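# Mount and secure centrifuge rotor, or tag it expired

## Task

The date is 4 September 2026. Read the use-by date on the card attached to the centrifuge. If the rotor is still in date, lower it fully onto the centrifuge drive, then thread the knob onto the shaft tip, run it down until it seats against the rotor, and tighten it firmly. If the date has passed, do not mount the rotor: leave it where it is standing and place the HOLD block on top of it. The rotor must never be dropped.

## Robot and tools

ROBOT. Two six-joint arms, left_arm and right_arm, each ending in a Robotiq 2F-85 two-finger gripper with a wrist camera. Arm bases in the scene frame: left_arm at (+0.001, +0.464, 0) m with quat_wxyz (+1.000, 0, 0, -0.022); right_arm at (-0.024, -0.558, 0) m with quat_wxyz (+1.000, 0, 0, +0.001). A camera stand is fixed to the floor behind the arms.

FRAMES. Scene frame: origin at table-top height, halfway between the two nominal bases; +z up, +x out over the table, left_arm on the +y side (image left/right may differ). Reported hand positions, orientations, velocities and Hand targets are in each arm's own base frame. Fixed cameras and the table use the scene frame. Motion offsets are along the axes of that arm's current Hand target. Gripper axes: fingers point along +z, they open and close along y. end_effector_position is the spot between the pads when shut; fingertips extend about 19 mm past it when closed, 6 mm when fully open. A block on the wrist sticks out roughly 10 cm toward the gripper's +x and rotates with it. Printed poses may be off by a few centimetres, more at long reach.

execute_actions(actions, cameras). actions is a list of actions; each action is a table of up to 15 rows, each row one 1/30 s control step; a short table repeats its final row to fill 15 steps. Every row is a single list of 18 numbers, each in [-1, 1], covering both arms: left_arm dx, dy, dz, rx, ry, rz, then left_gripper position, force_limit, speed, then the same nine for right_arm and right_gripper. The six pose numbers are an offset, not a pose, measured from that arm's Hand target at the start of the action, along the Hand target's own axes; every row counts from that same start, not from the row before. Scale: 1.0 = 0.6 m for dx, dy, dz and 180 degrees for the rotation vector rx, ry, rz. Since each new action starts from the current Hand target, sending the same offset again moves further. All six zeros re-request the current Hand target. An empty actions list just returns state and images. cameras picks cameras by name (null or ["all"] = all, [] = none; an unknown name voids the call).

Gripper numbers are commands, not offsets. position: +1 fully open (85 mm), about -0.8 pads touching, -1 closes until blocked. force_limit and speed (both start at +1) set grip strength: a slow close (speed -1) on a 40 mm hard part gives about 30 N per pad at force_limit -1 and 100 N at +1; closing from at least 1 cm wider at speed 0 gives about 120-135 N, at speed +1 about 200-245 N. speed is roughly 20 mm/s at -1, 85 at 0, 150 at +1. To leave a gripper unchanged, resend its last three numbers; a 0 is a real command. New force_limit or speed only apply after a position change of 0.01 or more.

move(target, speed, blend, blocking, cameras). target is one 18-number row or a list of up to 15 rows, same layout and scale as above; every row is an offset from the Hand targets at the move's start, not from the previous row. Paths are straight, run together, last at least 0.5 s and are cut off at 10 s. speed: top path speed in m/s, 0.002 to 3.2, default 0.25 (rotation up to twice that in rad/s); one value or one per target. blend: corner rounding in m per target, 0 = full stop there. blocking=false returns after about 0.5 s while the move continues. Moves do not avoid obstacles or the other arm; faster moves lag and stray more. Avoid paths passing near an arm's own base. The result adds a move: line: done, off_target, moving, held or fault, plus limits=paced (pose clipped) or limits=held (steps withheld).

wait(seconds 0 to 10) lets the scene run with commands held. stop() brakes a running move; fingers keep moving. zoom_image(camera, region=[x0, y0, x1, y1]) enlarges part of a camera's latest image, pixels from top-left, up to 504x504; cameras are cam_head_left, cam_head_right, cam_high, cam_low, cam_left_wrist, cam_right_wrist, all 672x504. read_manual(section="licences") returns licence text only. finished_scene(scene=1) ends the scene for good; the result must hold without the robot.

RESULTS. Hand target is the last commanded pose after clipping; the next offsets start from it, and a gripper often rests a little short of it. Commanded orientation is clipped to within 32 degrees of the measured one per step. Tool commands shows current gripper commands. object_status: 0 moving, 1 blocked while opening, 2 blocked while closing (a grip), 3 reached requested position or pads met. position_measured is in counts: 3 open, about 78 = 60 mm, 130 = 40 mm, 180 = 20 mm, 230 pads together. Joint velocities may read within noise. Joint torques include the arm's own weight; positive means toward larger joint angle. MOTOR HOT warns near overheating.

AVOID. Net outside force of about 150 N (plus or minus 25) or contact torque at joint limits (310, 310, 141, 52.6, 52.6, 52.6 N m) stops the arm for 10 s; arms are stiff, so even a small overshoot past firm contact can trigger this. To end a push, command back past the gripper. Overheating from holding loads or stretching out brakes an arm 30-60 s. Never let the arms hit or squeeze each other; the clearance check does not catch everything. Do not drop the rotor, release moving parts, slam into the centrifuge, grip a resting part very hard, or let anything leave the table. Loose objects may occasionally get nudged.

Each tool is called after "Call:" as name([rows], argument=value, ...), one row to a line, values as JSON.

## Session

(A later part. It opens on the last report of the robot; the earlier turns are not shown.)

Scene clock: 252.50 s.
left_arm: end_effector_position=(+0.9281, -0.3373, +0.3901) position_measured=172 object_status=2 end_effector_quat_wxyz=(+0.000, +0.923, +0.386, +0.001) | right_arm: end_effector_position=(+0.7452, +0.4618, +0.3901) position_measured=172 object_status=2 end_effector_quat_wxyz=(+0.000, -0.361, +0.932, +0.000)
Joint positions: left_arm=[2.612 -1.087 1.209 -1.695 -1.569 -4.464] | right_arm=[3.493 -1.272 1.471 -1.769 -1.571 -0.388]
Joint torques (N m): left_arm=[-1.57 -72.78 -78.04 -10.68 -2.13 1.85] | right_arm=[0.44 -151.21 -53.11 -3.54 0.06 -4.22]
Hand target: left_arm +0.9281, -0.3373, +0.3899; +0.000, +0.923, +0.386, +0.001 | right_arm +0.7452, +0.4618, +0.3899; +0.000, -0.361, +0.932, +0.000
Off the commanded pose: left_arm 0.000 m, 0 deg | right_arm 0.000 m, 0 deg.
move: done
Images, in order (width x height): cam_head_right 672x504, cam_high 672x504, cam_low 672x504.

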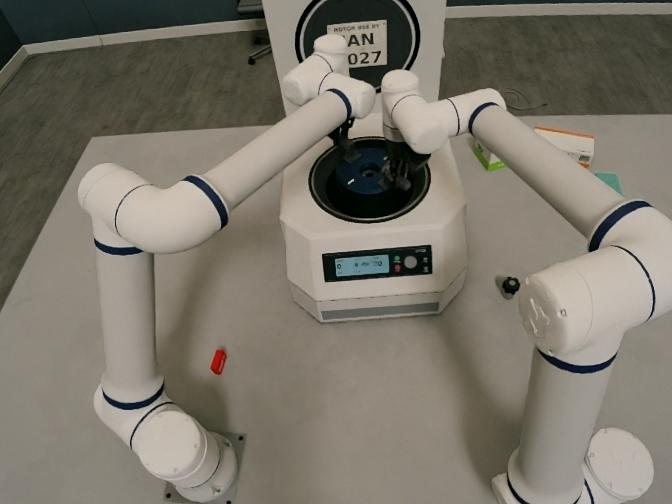

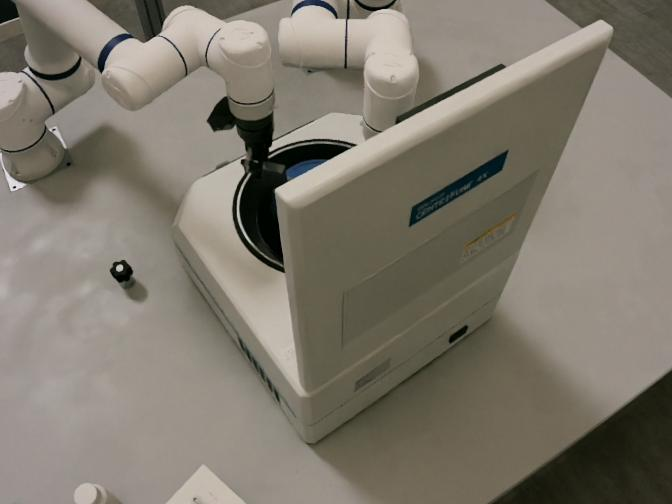

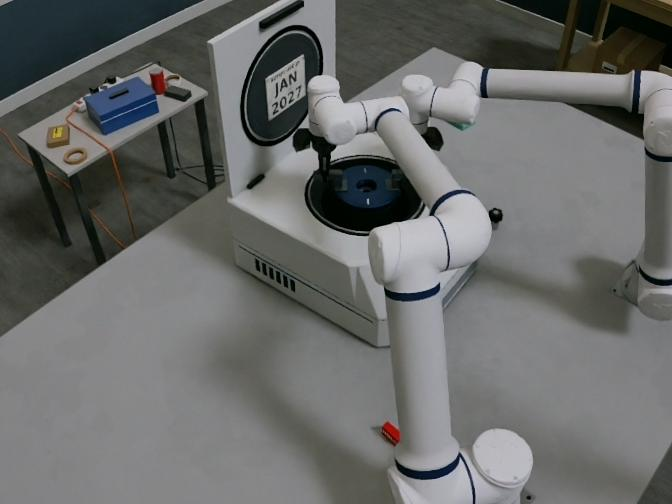

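Call:
move(target=[0,0,0.0067,0,0,0,-0.98,0.4,-1,0,0,0.0067,0,0,0,-0.98,0.4,-1], speed=0.02, cameras=[])

Call:
move(target=[0,0,0.0067,0,0,0,-0.98,0.4,-1,0,0,0.0067,0,0,0,-0.98,0.4,-1], speed=0.02, cameras=[])

Call:
move(target=[0,0,0.005,0,0,0,-0.98,0.4,-1,0,0,0.005,0,0,0,-0.98,0.4,-1], speed=0.02, cameras=[])

Call:
move(target=[0,0,0.005,0,0,0,-0.98,0.4,-1,0,0,0.005,0,0,0,-0.98,0.4,-1], speed=0.02, cameras=["cam_head_right","cam_low","cam_left_wrist","cam_right_wrist"])

Call:
zoom_image(camera="cam_low", region=[330, 140, 410, 210])

Call:
zoom_image(camera="cam_head_right", region=[330, 130, 410, 200])

Scene clock: 254.73 s.
left_arm: end_effector_position=(+0.9281, -0.3373, +0.3861) position_measured=172 object_status=2 end_effector_quat_wxyz=(+0.000, +0.923, +0.386, +0.001) | right_arm: end_effector_position=(+0.7452, +0.4618, +0.3861) position_measured=172 object_status=2 end_effector_quat_wxyz=(+0.000, -0.361, +0.932, +0.000)
Joint positions: left_arm=[2.612 -1.086 1.215 -1.701 -1.569 -4.464] | right_arm=[3.493 -1.271 1.477 -1.776 -1.571 -0.388]
Joint torques (N m): left_arm=[-5.02 -74.19 -73.84 -11.03 -2.17 0.62] | right_arm=[1.14 -150.33 -52.23 -2.99 0.03 0.23]
Hand target: left_arm +0.9281, -0.3373, +0.3858; +0.000, +0.923, +0.386, +0.001 | right_arm +0.7452, +0.4618, +0.3859; +0.000, -0.361, +0.932, +0.000
Off the commanded pose: left_arm 0.000 m, 0 deg | right_arm 0.000 m, 0 deg.
move: done
No camera images: "cameras" was empty.

Scene clock: 255.43 s.
left_arm: end_effector_position=(+0.9281, -0.3373, +0.3821) position_measured=172 object_status=2 end_effector_quat_wxyz=(+0.000, +0.923, +0.386, +0.001) | right_arm: end_effector_position=(+0.7452, +0.4618, +0.3821) position_measured=172 object_status=2 end_effector_quat_wxyz=(+0.000, -0.361, +0.932, +0.000)
Joint positions: left_arm=[2.612 -1.085 1.221 -1.708 -1.569 -4.464] | right_arm=[3.493 -1.269 1.482 -1.783 -1.571 -0.388]
Joint torques (N m): left_arm=[-5.25 -71.39 -74.07 -10.79 -2.31 1.25] | right_arm=[-1.2 -150.38 -52.3 -2.77 -0.17 1.08]
Hand target: left_arm +0.9281, -0.3373, +0.3818; +0.000, +0.923, +0.386, +0.001 | right_arm +0.7452, +0.4618, +0.3818; +0.000, -0.361, +0.932, +0.000
Off the commanded pose: left_arm 0.000 m, 0 deg | right_arm 0.000 m, 0 deg.
move: done
No camera images: "cameras" was empty.

Scene clock: 256.13 s.
left_arm: end_effector_position=(+0.9281, -0.3373, +0.3790) position_measured=172 object_status=2 end_effector_quat_wxyz=(+0.000, +0.923, +0.386, +0.001) | right_arm: end_effector_position=(+0.7452, +0.4618, +0.3790) position_measured=172 object_status=2 end_effector_quat_wxyz=(+0.000, -0.361, +0.932, +0.000)
Joint positions: left_arm=[2.612 -1.084 1.225 -1.713 -1.569 -4.464] | right_arm=[3.493 -1.268 1.486 -1.788 -1.571 -0.388]
Joint torques (N m): left_arm=[-4.47 -72.38 -72.02 -10.35 -2.16 1.71] | right_arm=[-1.85 -150 -51.63 -2.48 -0.04 1.37]
Hand target: left_arm +0.9281, -0.3373, +0.3788; +0.000, +0.923, +0.386, +0.001 | right_arm +0.7452, +0.4618, +0.3788; +0.000, -0.361, +0.932, +0.000
Off the commanded pose: left_arm 0.000 m, 0 deg | right_arm 0.000 m, 0 deg.
move: done
No camera images: "cameras" was empty.

Scene clock: 256.83 s.
left_arm: end_effector_position=(+0.9281, -0.3373, +0.3760) position_measured=172 object_status=2 end_effector_quat_wxyz=(+0.000, +0.923, +0.386, +0.001) | right_arm: end_effector_position=(+0.7452, +0.4618, +0.3760) position_measured=172 object_status=2 end_effector_quat_wxyz=(+0.000, -0.361, +0.932, +0.000)
Joint positions: left_arm=[2.612 -1.083 1.229 -1.718 -1.569 -4.464] | right_arm=[3.493 -1.267 1.49 -1.793 -1.571 -0.388]
Joint torques (N m): left_arm=[-4.59 -69.8 -71.75 -9.68 -2.42 1.86] | right_arm=[-2.45 -152.34 -49.39 -2.33 0.01 1.44]
Hand target: left_arm +0.9281, -0.3373, +0.3758; +0.000, +0.923, +0.386, +0.001 | right_arm +0.7452, +0.4618, +0.3758; +0.000, -0.361, +0.932, +0.000
Off the commanded pose: left_arm 0.000 m, 0 deg | right_arm 0.000 m, 0 deg.
move: done
Images, in order (width x height): cam_head_right 672x504, cam_low 672x504, cam_left_wrist 672x504, cam_right_wrist 672x504.

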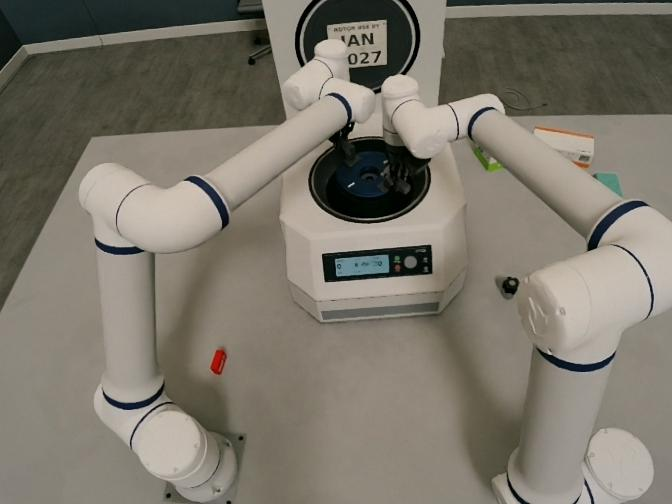

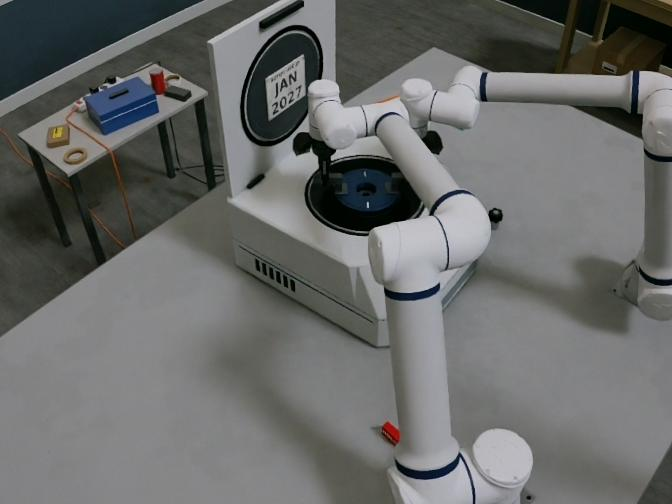

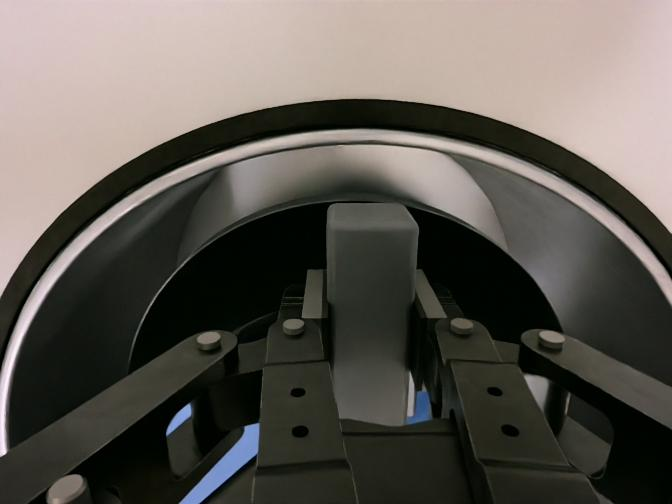

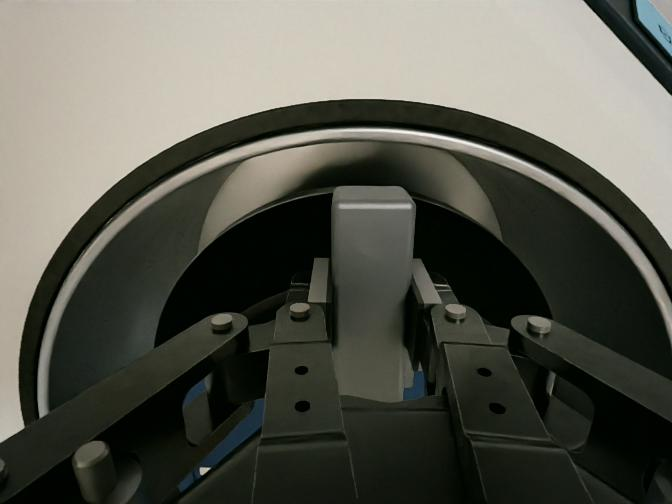

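Scaled by 6.300 from the camera's 672x504 image, which has a finer 960x720 frame.

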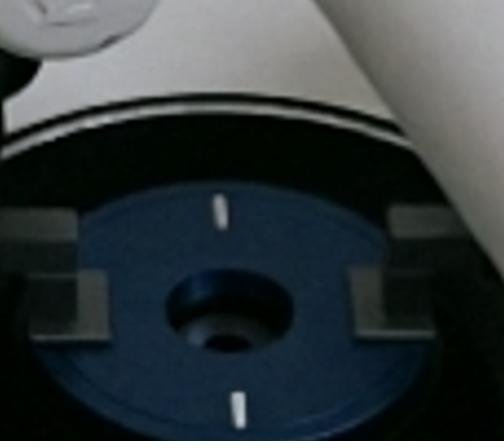

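Scaled by 6.300 from the camera's 672x504 image, which has a finer 960x720 frame.

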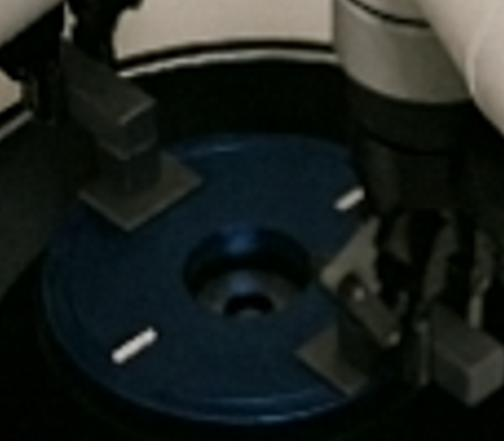

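Call:
move(target=[0,0,0.0067,0,0,0,-0.98,0.4,-1,0,0,0.0067,0,0,0,-0.98,0.4,-1], speed=0.02, cameras=[])

Call:
move(target=[0,0,0.0067,0,0,0,-0.98,0.4,-1,0,0,0.0067,0,0,0,-0.98,0.4,-1], speed=0.02, cameras=["cam_head_right"])

Call:
zoom_image(camera="cam_head_right", region=[330, 130, 410, 200])

Call:
move(target=[0,0,0.005,0,0,0,-0.98,0.4,-1,0,0,0.005,0,0,0,-0.98,0.4,-1], speed=0.02, cameras=[])

Call:
move(target=[0,0,0.005,0,0,0,-0.98,0.4,-1,0,0,0.005,0,0,0,-0.98,0.4,-1], speed=0.02, cameras=[])

Call:
move(target=[0,0,0.005,0,0,0,-0.98,0.4,-1,0,0,0.005,0,0,0,-0.98,0.4,-1], speed=0.02, cameras=[])

Scene clock: 259.03 s.
left_arm: end_effector_position=(+0.9281, -0.3373, +0.3720) position_measured=172 object_status=2 end_effector_quat_wxyz=(+0.000, +0.923, +0.386, +0.001) | right_arm: end_effector_position=(+0.7452, +0.4618, +0.3720) position_measured=172 object_status=2 end_effector_quat_wxyz=(+0.000, -0.361, +0.932, +0.000)
Joint positions: left_arm=[2.612 -1.082 1.235 -1.724 -1.569 -4.464] | right_arm=[3.493 -1.266 1.495 -1.8 -1.571 -0.388]
Joint torques (N m): left_arm=[-6.18 -71.47 -72.03 -11.42 -2.36 1.77] | right_arm=[-1.83 -151.32 -48.47 -1.74 -0.01 0.86]
Hand target: left_arm +0.9281, -0.3373, +0.3718; +0.000, +0.923, +0.386, +0.001 | right_arm +0.7452, +0.4618, +0.3718; +0.000, -0.361, +0.932, +0.000
Off the commanded pose: left_arm 0.000 m, 0 deg | right_arm 0.000 m, 0 deg.
move: done
No camera images: "cameras" was empty.

Scene clock: 259.73 s.
left_arm: end_effector_position=(+0.9281, -0.3373, +0.3680) position_measured=172 object_status=2 end_effector_quat_wxyz=(+0.000, +0.923, +0.386, +0.001) end_effector_velocity=(+0.000, +0.000, -0.005) end_effector_angular_velocity=(+0.001, +0.002, +0.000) | right_arm: end_effector_position=(+0.7452, +0.4618, +0.3680) position_measured=172 object_status=2 end_effector_quat_wxyz=(+0.000, -0.361, +0.932, +0.000)
Joint positions: left_arm=[2.612 -1.081 1.24 -1.731 -1.569 -4.464] | right_arm=[3.493 -1.264 1.5 -1.806 -1.571 -0.388]
Joint velocities: left_arm=[0 0.002 0.005 -0.004 0 0.001] | right_arm=[within noise]
Joint torques (N m): left_arm=[-5.41 -67.79 -70 -10.03 -2.49 1.68] | right_arm=[-2.63 -153.49 -49.61 -1.89 0.01 0.62]
Hand target: left_arm +0.9281, -0.3373, +0.3678; +0.000, +0.923, +0.386, +0.001 | right_arm +0.7452, +0.4618, +0.3678; +0.000, -0.361, +0.932, +0.000
Off the commanded pose: left_arm 0.000 m, 0 deg | right_arm 0.000 m, 0 deg.
move: done
Images, in order (width x height): cam_head_right 672x504.

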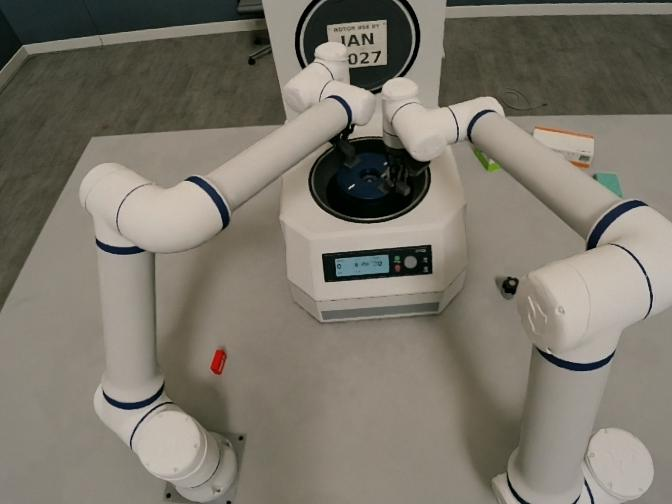

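Scaled by 6.300 from the camera's 672x504 image, which has a finer 960x720 frame.

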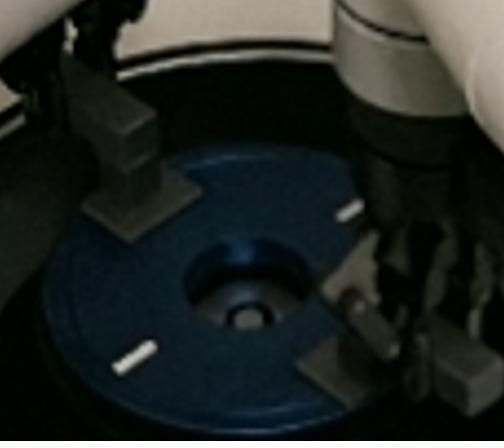

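Scene clock: 260.43 s.
left_arm: end_effector_position=(+0.9281, -0.3373, +0.3650) position_measured=172 object_status=2 end_effector_quat_wxyz=(+0.000, +0.923, +0.386, +0.001) | right_arm: end_effector_position=(+0.7452, +0.4618, +0.3650) position_measured=172 object_status=2 end_effector_quat_wxyz=(+0.000, -0.361, +0.932, +0.000)
Joint positions: left_arm=[2.612 -1.08 1.244 -1.736 -1.569 -4.464] | right_arm=[3.493 -1.263 1.504 -1.811 -1.571 -0.388]
Joint torques (N m): left_arm=[-8.29 -69.02 -68.14 -10.85 -2.4 1.46] | right_arm=[-3.29 -151.23 -47.44 -2.05 -0.21 0.42]
Hand target: left_arm +0.9281, -0.3373, +0.3648; +0.000, +0.923, +0.386, +0.001 | right_arm +0.7452, +0.4618, +0.3648; +0.000, -0.361, +0.932, +0.000
Off the commanded pose: left_arm 0.000 m, 0 deg | right_arm 0.000 m, 0 deg.
move: done
No camera images: "cameras" was empty.

Scene clock: 261.13 s.
left_arm: end_effector_position=(+0.9282, -0.3373, +0.3619) position_measured=172 object_status=2 end_effector_quat_wxyz=(+0.000, +0.923, +0.386, +0.001) | right_arm: end_effector_position=(+0.7452, +0.4618, +0.3620) position_measured=172 object_status=2 end_effector_quat_wxyz=(+0.000, -0.361, +0.932, +0.000)
Joint positions: left_arm=[2.612 -1.08 1.248 -1.741 -1.569 -4.464] | right_arm=[3.493 -1.262 1.508 -1.816 -1.571 -0.388]
Joint torques (N m): left_arm=[-8 -68.85 -67.7 -9.92 -2.07 1.8] | right_arm=[-5.15 -153.13 -46.52 -1.4 -0.06 0.14]
Hand target: left_arm +0.9281, -0.3373, +0.3618; +0.000, +0.923, +0.386, +0.001 | right_arm +0.7452, +0.4618, +0.3618; +0.000, -0.361, +0.932, +0.000
Off the commanded pose: left_arm 0.000 m, 0 deg | right_arm 0.000 m, 0 deg.
move: done
No camera images: "cameras" was empty.

Scene clock: 261.83 s.
left_arm: end_effector_position=(+0.9282, -0.3373, +0.3590) position_measured=172 object_status=2 end_effector_quat_wxyz=(+0.000, +0.923, +0.386, +0.001) | right_arm: end_effector_position=(+0.7452, +0.4618, +0.3590) position_measured=172 object_status=2 end_effector_quat_wxyz=(+0.000, -0.361, +0.932, +0.000)
Joint positions: left_arm=[2.612 -1.079 1.252 -1.746 -1.569 -4.464] | right_arm=[3.493 -1.261 1.512 -1.822 -1.571 -0.388]
Joint torques (N m): left_arm=[-8.18 -67.25 -68.59 -9.89 -2.32 1.56] | right_arm=[-4.23 -152.06 -45.72 -1.02 -0.19 -0.52]
Hand target: left_arm +0.9282, -0.3373, +0.3588; +0.000, +0.923, +0.386, +0.001 | right_arm +0.7452, +0.4618, +0.3588; +0.000, -0.361, +0.932, +0.000
Off the commanded pose: left_arm 0.000 m, 0 deg | right_arm 0.000 m, 0 deg.
move: done
No camera images: "cameras" was empty.

Call:
move(target=[0,0,0.0042,0,0,0,-0.98,0.4,-1,0,0,0.0042,0,0,0,-0.98,0.4,-1], speed=0.02, cameras=[])

Call:
move(target=[0,0,0.0042,0,0,0,-0.98,0.4,-1,0,0,0.0042,0,0,0,-0.98,0.4,-1], speed=0.02, cameras=[])

Call:
move(target=[0,0,0.0042,0,0,0,-0.98,0.4,-1,0,0,0.0042,0,0,0,-0.98,0.4,-1], speed=0.02, cameras=[])

Call:
move(target=[0,0,0.0042,0,0,0,-0.98,0.4,-1,0,0,0.0042,0,0,0,-0.98,0.4,-1], speed=0.02, cameras=[])

Scene clock: 263.83 s.
left_arm: end_effector_position=(+0.9282, -0.3373, +0.3564) position_measured=172 object_status=2 end_effector_quat_wxyz=(+0.000, +0.923, +0.386, +0.001) | right_arm: end_effector_position=(+0.7452, +0.4618, +0.3564) position_measured=172 object_status=2 end_effector_quat_wxyz=(+0.000, -0.361, +0.932, +0.000)
Joint positions: left_arm=[2.612 -1.078 1.256 -1.75 -1.569 -4.464] | right_arm=[3.493 -1.26 1.515 -1.826 -1.571 -0.388]
Joint torques (N m): left_arm=[-10.19 -67.27 -67.84 -9.53 -2.72 1.83] | right_arm=[-4.41 -150.02 -45.83 -1.16 -0.94 -1.96]
Hand target: left_arm +0.9282, -0.3373, +0.3563; +0.000, +0.923, +0.386, +0.001 | right_arm +0.7452, +0.4618, +0.3563; +0.000, -0.361, +0.932, +0.000
Off the commanded pose: left_arm 0.000 m, 0 deg | right_arm 0.000 m, 0 deg.
move: done
No camera images: "cameras" was empty.

Scene clock: 264.53 s.
left_arm: end_effector_position=(+0.9282, -0.3373, +0.3539) position_measured=172 object_status=2 end_effector_quat_wxyz=(+0.000, +0.923, +0.386, +0.001) | right_arm: end_effector_position=(+0.7452, +0.4618, +0.3539) position_measured=172 object_status=2 end_effector_quat_wxyz=(+0.000, -0.361, +0.932, +0.000)
Joint positions: left_arm=[2.612 -1.077 1.259 -1.754 -1.569 -4.464] | right_arm=[3.493 -1.259 1.518 -1.83 -1.571 -0.388]
Joint torques (N m): left_arm=[-9.15 -66.49 -66.24 -9.21 -2.94 1.88] | right_arm=[-3.77 -151.86 -44.86 -0.79 -1.16 -2.43]
Hand target: left_arm +0.9282, -0.3373, +0.3538; +0.000, +0.923, +0.386, +0.001 | right_arm +0.7452, +0.4618, +0.3538; +0.000, -0.361, +0.932, +0.000
Off the commanded pose: left_arm 0.000 m, 0 deg | right_arm 0.000 m, 0 deg.
move: done
No camera images: "cameras" was empty.

Scene clock: 265.23 s.
left_arm: end_effector_position=(+0.9282, -0.3373, +0.3514) position_measured=172 object_status=2 end_effector_quat_wxyz=(+0.000, +0.923, +0.386, +0.001) | right_arm: end_effector_position=(+0.7452, +0.4618, +0.3514) position_measured=172 object_status=2 end_effector_quat_wxyz=(+0.000, -0.361, +0.932, +0.000)
Joint positions: left_arm=[2.612 -1.076 1.262 -1.758 -1.569 -4.464] | right_arm=[3.493 -1.258 1.522 -1.834 -1.571 -0.388]
Joint torques (N m): left_arm=[-10.67 -66.82 -65.63 -9.85 -3.07 1.46] | right_arm=[-4.19 -150.3 -44.85 -0.53 -1.34 -3.1]
Hand target: left_arm +0.9282, -0.3373, +0.3512; +0.000, +0.923, +0.386, +0.001 | right_arm +0.7452, +0.4618, +0.3512; +0.000, -0.361, +0.932, +0.000
Off the commanded pose: left_arm 0.000 m, 0 deg | right_arm 0.000 m, 0 deg.
move: done
No camera images: "cameras" was empty.

Scene clock: 265.93 s.
left_arm: end_effector_position=(+0.9282, -0.3373, +0.3488) position_measured=172 object_status=2 end_effector_quat_wxyz=(+0.000, +0.923, +0.386, +0.001) | right_arm: end_effector_position=(+0.7452, +0.4618, +0.3489) position_measured=172 object_status=2 end_effector_quat_wxyz=(+0.000, -0.361, +0.932, +0.000)
Joint positions: left_arm=[2.612 -1.076 1.265 -1.762 -1.569 -4.464] | right_arm=[3.493 -1.257 1.525 -1.838 -1.571 -0.388]
Joint torques (N m): left_arm=[-12.41 -65.9 -66.52 -9.07 -3.68 1.77] | right_arm=[-5.24 -149.67 -44.36 -0.22 -1.61 -3.88]
Hand target: left_arm +0.9282, -0.3373, +0.3487; +0.000, +0.923, +0.386, +0.001 | right_arm +0.7452, +0.4618, +0.3487; +0.000, -0.361, +0.932, +0.000
Off the commanded pose: left_arm 0.000 m, 0 deg | right_arm 0.000 m, 0 deg.
move: done
No camera images: "cameras" was empty.

Call:
move(target=[0,0,0.0042,0,0,0,-0.98,0.4,-1,0,0,0.0042,0,0,0,-0.98,0.4,-1], speed=0.02, cameras=["cam_head_right","cam_head_left","cam_low"])

Call:
zoom_image(camera="cam_head_right", region=[340, 150, 400, 200])

Call:
zoom_image(camera="cam_low", region=[330, 160, 410, 220])

Scene clock: 267.50 s.
left_arm: end_effector_position=(+0.9282, -0.3373, +0.3463) position_measured=172 object_status=2 end_effector_quat_wxyz=(+0.000, +0.923, +0.386, +0.001) | right_arm: end_effector_position=(+0.7452, +0.4618, +0.3463) position_measured=172 object_status=2 end_effector_quat_wxyz=(+0.000, -0.361, +0.932, +0.000)
Joint positions: left_arm=[2.612 -1.075 1.269 -1.766 -1.569 -4.464] | right_arm=[3.493 -1.255 1.528 -1.843 -1.571 -0.388]
Joint torques (N m): left_arm=[-13.04 -68.03 -66.49 -10.37 -4.56 1.6] | right_arm=[-5.95 -152.4 -43.48 -0.36 -1.93 -4.36]
Hand target: left_arm +0.9282, -0.3373, +0.3462; +0.000, +0.923, +0.386, +0.001 | right_arm +0.7452, +0.4618, +0.3462; +0.000, -0.361, +0.932, +0.000
Off the commanded pose: left_arm 0.000 m, 0 deg | right_arm 0.000 m, 0 deg.
move: done
Images, in order (width x height): cam_head_left 672x504, cam_head_right 672x504, cam_low 672x504.

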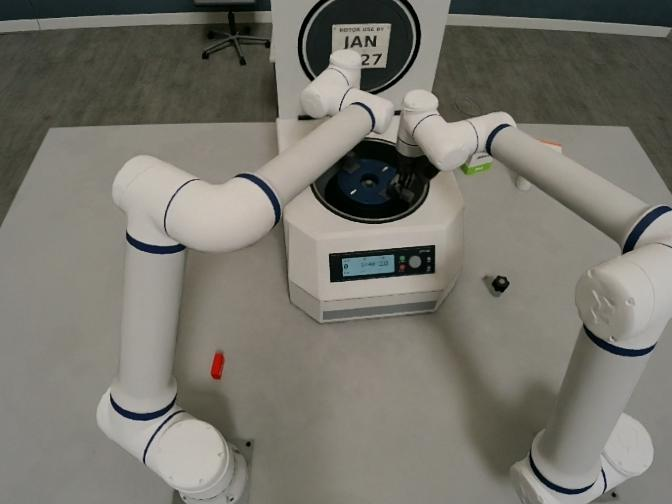

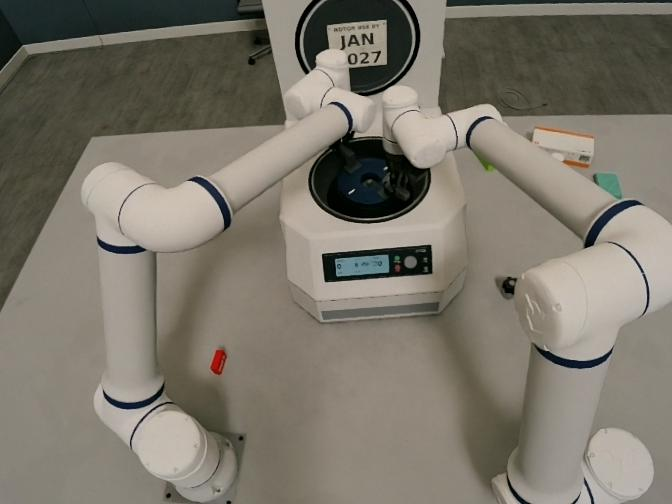

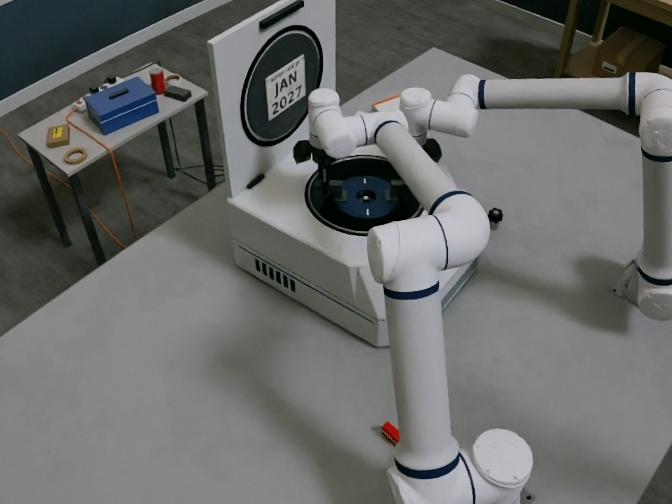

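Scaled by 8.400 from the camera's 672x504 image, which has a finer 960x720 frame.

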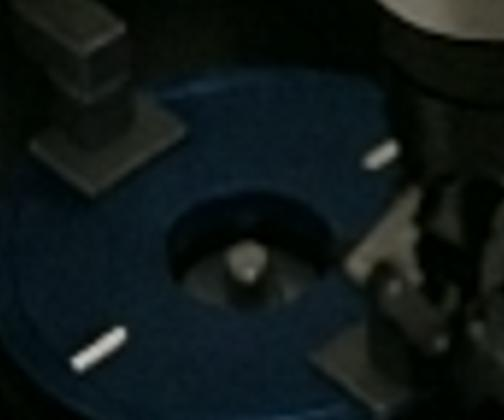

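Scaled by 6.300 from the camera's 672x504 image, which has a finer 960x720 frame.

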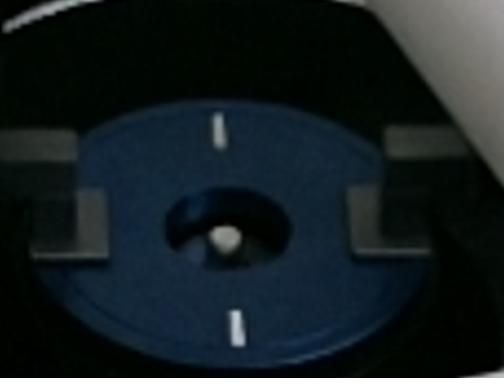

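Call:
move(target=[0,0,0.0042,0,0,0,-0.98,0.4,-1,0,0,0.0042,0,0,0,-0.98,0.4,-1], speed=0.02, cameras=[])

Call:
move(target=[0,0,0.0042,0,0,0,-0.98,0.4,-1,0,0,0.0042,0,0,0,-0.98,0.4,-1], speed=0.02, cameras=[])

Call:
move(target=[0,0,0.0042,0,0,0,-0.98,0.4,-1,0,0,0.0042,0,0,0,-0.98,0.4,-1], speed=0.02, cameras=[])

Call:
move(target=[0,0,0.0042,0,0,0,-0.98,0.4,-1,0,0,0.0042,0,0,0,-0.98,0.4,-1], speed=0.02, cameras=[])

Scene clock: 275.33 s.
left_arm: end_effector_position=(+0.9282, -0.3373, +0.3438) position_measured=172 object_status=2 end_effector_quat_wxyz=(+0.000, +0.923, +0.386, +0.001) | right_arm: end_effector_position=(+0.7452, +0.4618, +0.3438) position_measured=172 object_status=2 end_effector_quat_wxyz=(+0.000, -0.361, +0.932, +0.000)
Joint positions: left_arm=[2.612 -1.074 1.272 -1.77 -1.569 -4.464] | right_arm=[3.493 -1.254 1.531 -1.847 -1.571 -0.388]
Joint torques (N m): left_arm=[-12.56 -67.65 -65.13 -9.89 -6.49 2] | right_arm=[-6.15 -150.7 -43.12 -0.34 -3 -4.48]
Hand target: left_arm +0.9282, -0.3373, +0.3437; +0.000, +0.923, +0.386, +0.001 | right_arm +0.7452, +0.4618, +0.3437; +0.000, -0.361, +0.932, +0.000
Off the commanded pose: left_arm 0.000 m, 0 deg | right_arm 0.000 m, 0 deg.
move: done
No camera images: "cameras" was empty.

Scene clock: 276.03 s.
left_arm: end_effector_position=(+0.9282, -0.3373, +0.3415) position_measured=172 object_status=2 end_effector_quat_wxyz=(+0.000, +0.923, +0.386, +0.001) | right_arm: end_effector_position=(+0.7452, +0.4618, +0.3415) position_measured=172 object_status=2 end_effector_quat_wxyz=(+0.000, -0.361, +0.932, +0.000)
Joint positions: left_arm=[2.612 -1.073 1.275 -1.774 -1.569 -4.464] | right_arm=[3.493 -1.253 1.534 -1.851 -1.571 -0.388]
Joint torques (N m): left_arm=[-12.84 -56.74 -49.89 -9.02 -6.44 2.01] | right_arm=[-4.86 -126.83 -35.7 -0.41 -3.3 -4.37]
Hand target: left_arm +0.9282, -0.3373, +0.3412; +0.000, +0.923, +0.386, +0.001 | right_arm +0.7452, +0.4618, +0.3412; +0.000, -0.361, +0.932, +0.000
Off the commanded pose: left_arm 0.000 m, 0 deg | right_arm 0.000 m, 0 deg.
move: done
No camera images: "cameras" was empty.

Scene clock: 276.77 s.
left_arm: end_effector_position=(+0.9280, -0.3372, +0.3377) position_measured=172 object_status=2 end_effector_quat_wxyz=(-0.001, +0.923, +0.386, +0.001) | right_arm: end_effector_position=(+0.7451, +0.4617, +0.3378) position_measured=172 object_status=2 end_effector_quat_wxyz=(-0.001, -0.361, +0.932, +0.000)
Joint positions: left_arm=[2.612 -1.072 1.279 -1.778 -1.569 -4.464] | right_arm=[3.493 -1.251 1.537 -1.855 -1.571 -0.388]
Joint torques (N m): left_arm=[-23.33 -101.99 -101.69 -9.18 -7.02 1.5] | right_arm=[-4.82 -209.8 -59.59 1.05 -1.22 -2.03]
Hand target: left_arm +0.9282, -0.3373, +0.3386; +0.000, +0.923, +0.386, +0.001 | right_arm +0.7452, +0.4618, +0.3386; +0.000, -0.361, +0.932, +0.000
Off the commanded pose: left_arm 0.001 m, 0 deg | right_arm 0.001 m, 0 deg.
move: done
No camera images: "cameras" was empty.

Scene clock: 277.47 s.
left_arm: end_effector_position=(+0.9283, -0.3373, +0.3368) position_measured=172 object_status=2 end_effector_quat_wxyz=(+0.000, +0.923, +0.386, +0.001) | right_arm: end_effector_position=(+0.7452, +0.4618, +0.3367) position_measured=172 object_status=2 end_effector_quat_wxyz=(+0.000, -0.361, +0.932, +0.000)
Joint positions: left_arm=[2.612 -1.072 1.281 -1.783 -1.569 -4.464] | right_arm=[3.493 -1.251 1.54 -1.859 -1.571 -0.388]
Joint torques (N m): left_arm=[-34.38 -56.29 -46.31 -7.59 -7.58 1.63] | right_arm=[-6.48 -102.06 -31.08 -1.39 -2.71 2.17]
Hand target: left_arm +0.9282, -0.3373, +0.3361; +0.000, +0.923, +0.386, +0.001 | right_arm +0.7452, +0.4618, +0.3361; +0.000, -0.361, +0.932, +0.000
Off the commanded pose: left_arm 0.001 m, 0 deg | right_arm 0.001 m, 0 deg.
move: done
No camera images: "cameras" was empty.

Call:
wait(seconds=0.3, cameras=["cam_head_right","cam_low","cam_left_wrist","cam_right_wrist"])

Call:
zoom_image(camera="cam_head_right", region=[340, 150, 400, 200])

Call:
zoom_image(camera="cam_low", region=[330, 160, 410, 220])

Scene clock: 279.63 s.
left_arm: end_effector_position=(+0.9282, -0.3373, +0.3361) position_measured=172 object_status=2 end_effector_quat_wxyz=(+0.000, +0.923, +0.386, +0.001) | right_arm: end_effector_position=(+0.7452, +0.4618, +0.3361) position_measured=172 object_status=2 end_effector_quat_wxyz=(+0.000, -0.361, +0.932, +0.000)
Joint positions: left_arm=[2.612 -1.071 1.282 -1.783 -1.569 -4.464] | right_arm=[3.493 -1.251 1.54 -1.86 -1.571 -0.388]
Joint torques (N m): left_arm=[-36.73 -30.17 -24.37 -1.42 -8.62 1.7] | right_arm=[-6.97 -67.26 -21.35 2.7 -4.15 2.23]
Hand target: left_arm +0.9282, -0.3373, +0.3361; +0.000, +0.923, +0.386, +0.001 | right_arm +0.7452, +0.4618, +0.3361; +0.000, -0.361, +0.932, +0.000
Tool commands: left_gripper/position=-0.98 left_gripper/force_limit=+0.4 left_gripper/speed=-1.0 right_gripper/position=-0.98 right_gripper/force_limit=+0.4 right_gripper/speed=-1.0
Off the commanded pose: left_arm 0.000 m, 0 deg | right_arm 0.000 m, 0 deg.
wait: 0.30 s; at rest from the start
Images, in order (width x height): cam_head_right 672x504, cam_low 672x504, cam_left_wrist 672x504, cam_right_wrist 672x504.

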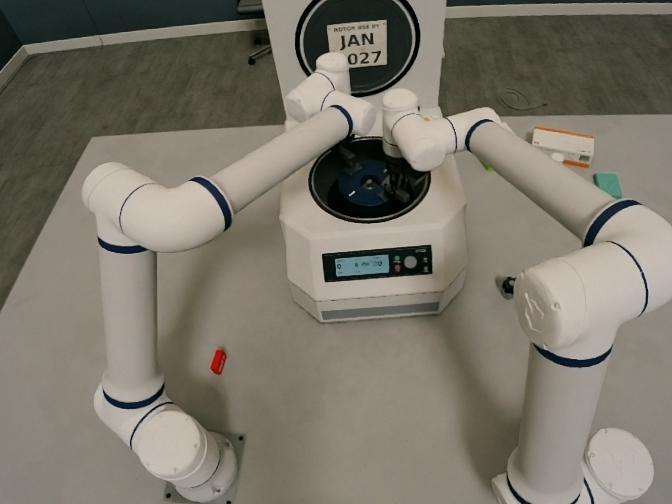

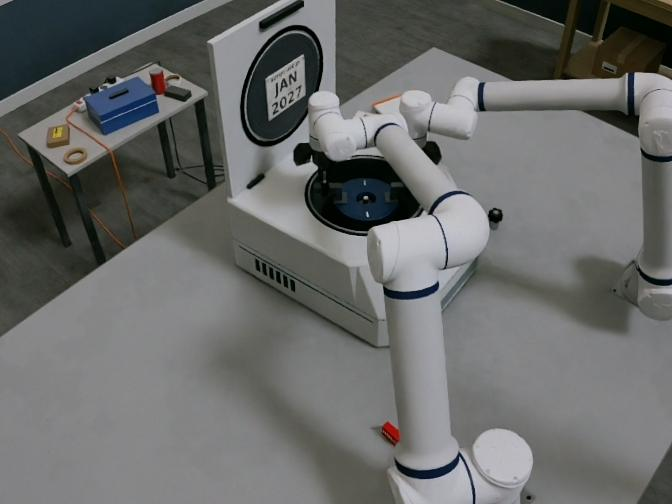

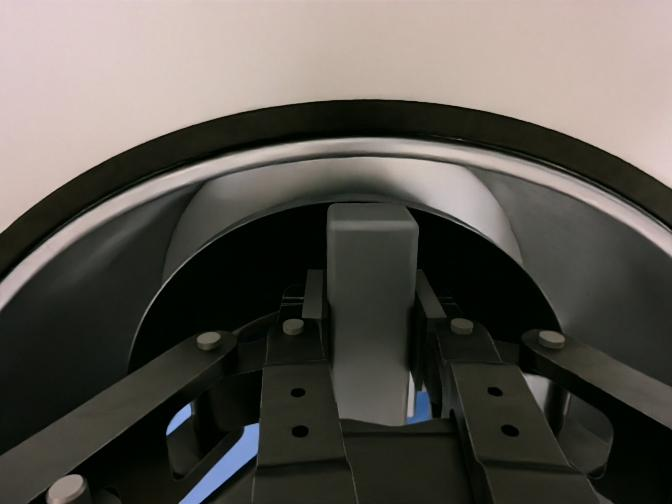

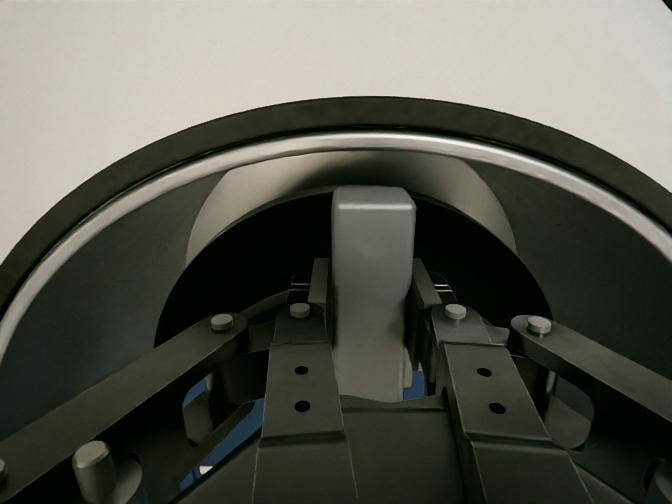

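Scaled by 8.400 from the camera's 672x504 image, which has a finer 960x720 frame.

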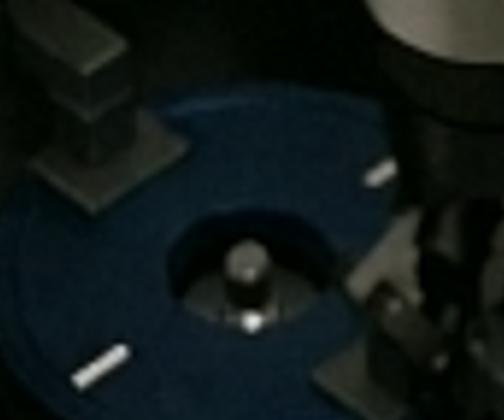

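Scaled by 6.300 from the camera's 672x504 image, which has a finer 960x720 frame.

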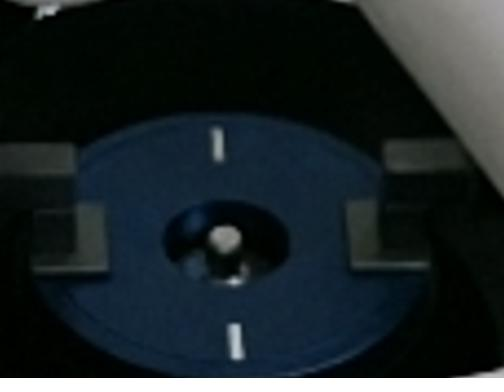

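Call:
move(target=[0,0,0.001,0,0,0,-0.98,0.4,-1,0,0,0.001,0,0,0,-0.98,0.4,-1], speed=0.01, cameras=[])

Call:
wait(seconds=0.5, cameras=[])

Scene clock: 284.60 s.
left_arm: end_effector_position=(+0.9282, -0.3373, +0.3356) position_measured=172 object_status=2 end_effector_quat_wxyz=(+0.000, +0.923, +0.386, +0.001) | right_arm: end_effector_position=(+0.7452, +0.4618, +0.3357) position_measured=172 object_status=2 end_effector_quat_wxyz=(+0.000, -0.361, +0.932, +0.000)
Joint positions: left_arm=[2.612 -1.071 1.282 -1.784 -1.569 -4.464] | right_arm=[3.493 -1.251 1.541 -1.861 -1.571 -0.388]
Joint torques (N m): left_arm=[-36.85 -19.91 -8.09 -1.93 -10.99 1.81] | right_arm=[-9.53 -47.37 -10.6 0.4 -3.76 2.23]
Hand target: left_arm +0.9282, -0.3373, +0.3355; +0.000, +0.923, +0.386, +0.001 | right_arm +0.7452, +0.4618, +0.3355; +0.000, -0.361, +0.932, +0.000
Off the commanded pose: left_arm 0.000 m, 0 deg | right_arm 0.000 m, 0 deg.
move: done
No camera images: "cameras" was empty.

Scene clock: 285.10 s.
left_arm: end_effector_position=(+0.9282, -0.3373, +0.3355) position_measured=172 object_status=2 end_effector_quat_wxyz=(+0.000, +0.923, +0.386, +0.001) | right_arm: end_effector_position=(+0.7452, +0.4618, +0.3355) position_measured=172 object_status=2 end_effector_quat_wxyz=(+0.000, -0.361, +0.932, +0.000)
Joint positions: left_arm=[2.612 -1.071 1.282 -1.784 -1.569 -4.464] | right_arm=[3.493 -1.251 1.541 -1.861 -1.571 -0.388]
Joint torques (N m): left_arm=[-38.33 -16.23 -4.13 -1.31 -11.56 1.67] | right_arm=[-10.36 -40.51 -8.98 0.8 -3.06 2.09]
Hand target: left_arm +0.9282, -0.3373, +0.3355; +0.000, +0.923, +0.386, +0.001 | right_arm +0.7452, +0.4618, +0.3355; +0.000, -0.361, +0.932, +0.000
Tool commands: left_gripper/position=-0.98 left_gripper/force_limit=+0.4 left_gripper/speed=-1.0 right_gripper/position=-0.98 right_gripper/force_limit=+0.4 right_gripper/speed=-1.0
Off the commanded pose: left_arm 0.000 m, 0 deg | right_arm 0.000 m, 0 deg.
wait: 0.50 s; at rest by 0.17 s
No camera images: "cameras" was empty.

Call:
move([
  [0,0,-0.001,0,0,0,-0.98,0.4,-1,0,0,-0.001,0,0,0,-0.98,0.4,-1],
  [0,0,-0.001,0,0,0,0.3,0.4,-1,0,0,-0.001,0,0,0,0.3,0.4,-1],
], speed=0.01)

Scene clock: 290.67 s.
left_arm: end_effector_position=(+0.9282, -0.3373, +0.3361) position_measured=91 object_status=0 end_effector_quat_wxyz=(+0.000, +0.923, +0.386, +0.001) | right_arm: end_effector_position=(+0.7452, +0.4618, +0.3361) position_measured=91 object_status=0 end_effector_quat_wxyz=(+0.000, -0.361, +0.932, +0.000)
Joint positions: left_arm=[2.612 -1.071 1.282 -1.783 -1.569 -4.464] | right_arm=[3.493 -1.251 1.54 -1.86 -1.571 -0.388]
Joint torques (N m): left_arm=[12.26 -89.49 -83.18 -7.51 4.6 1.42] | right_arm=[7.53 -131.66 -47.89 -3.82 1.64 2.35]
Hand target: left_arm +0.9282, -0.3373, +0.3361; +0.000, +0.923, +0.386, +0.001 | right_arm +0.7452, +0.4618, +0.3361; +0.000, -0.361, +0.932, +0.000
Off the commanded pose: left_arm 0.000 m, 0 deg | right_arm 0.000 m, 0 deg.
move: done

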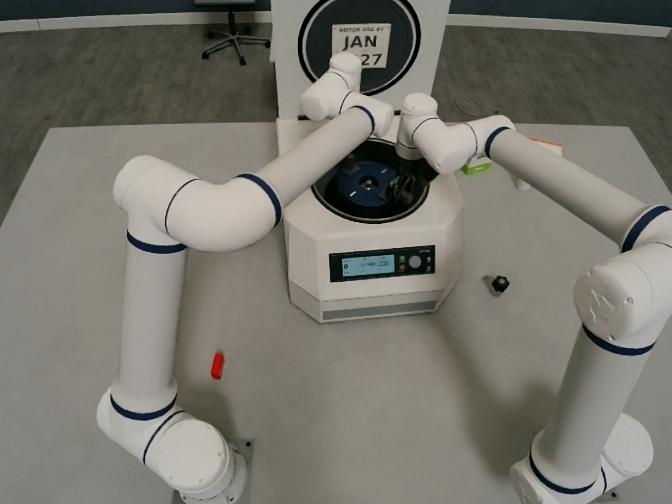

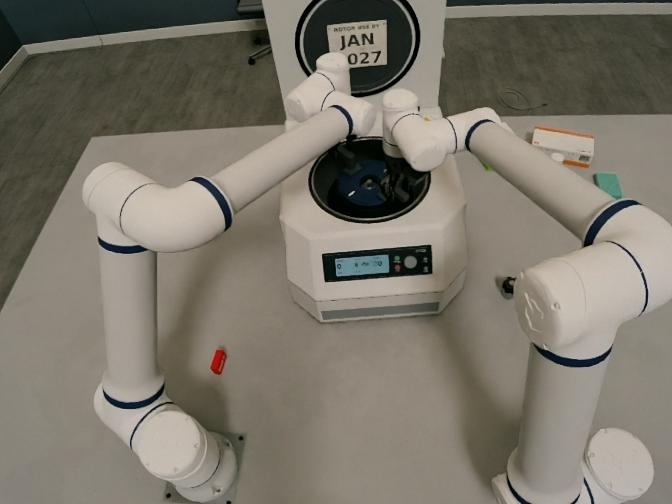

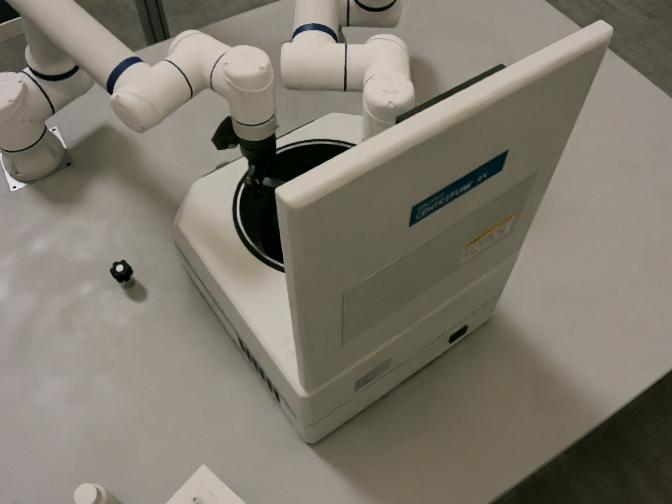

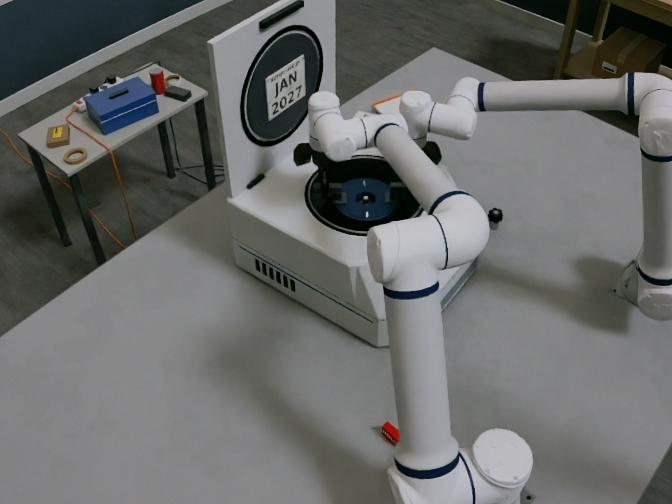

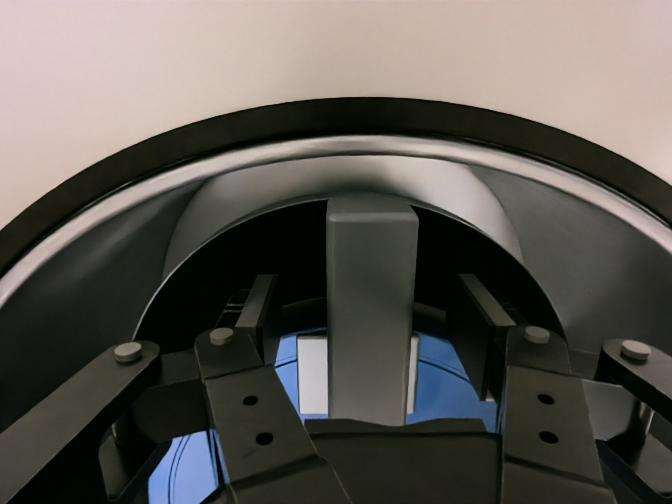

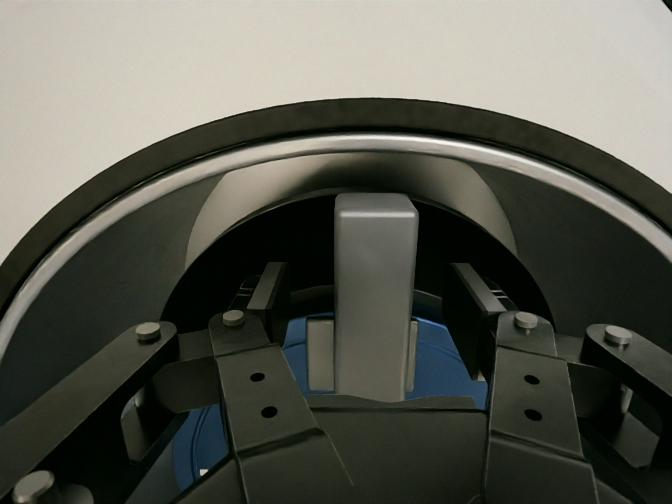

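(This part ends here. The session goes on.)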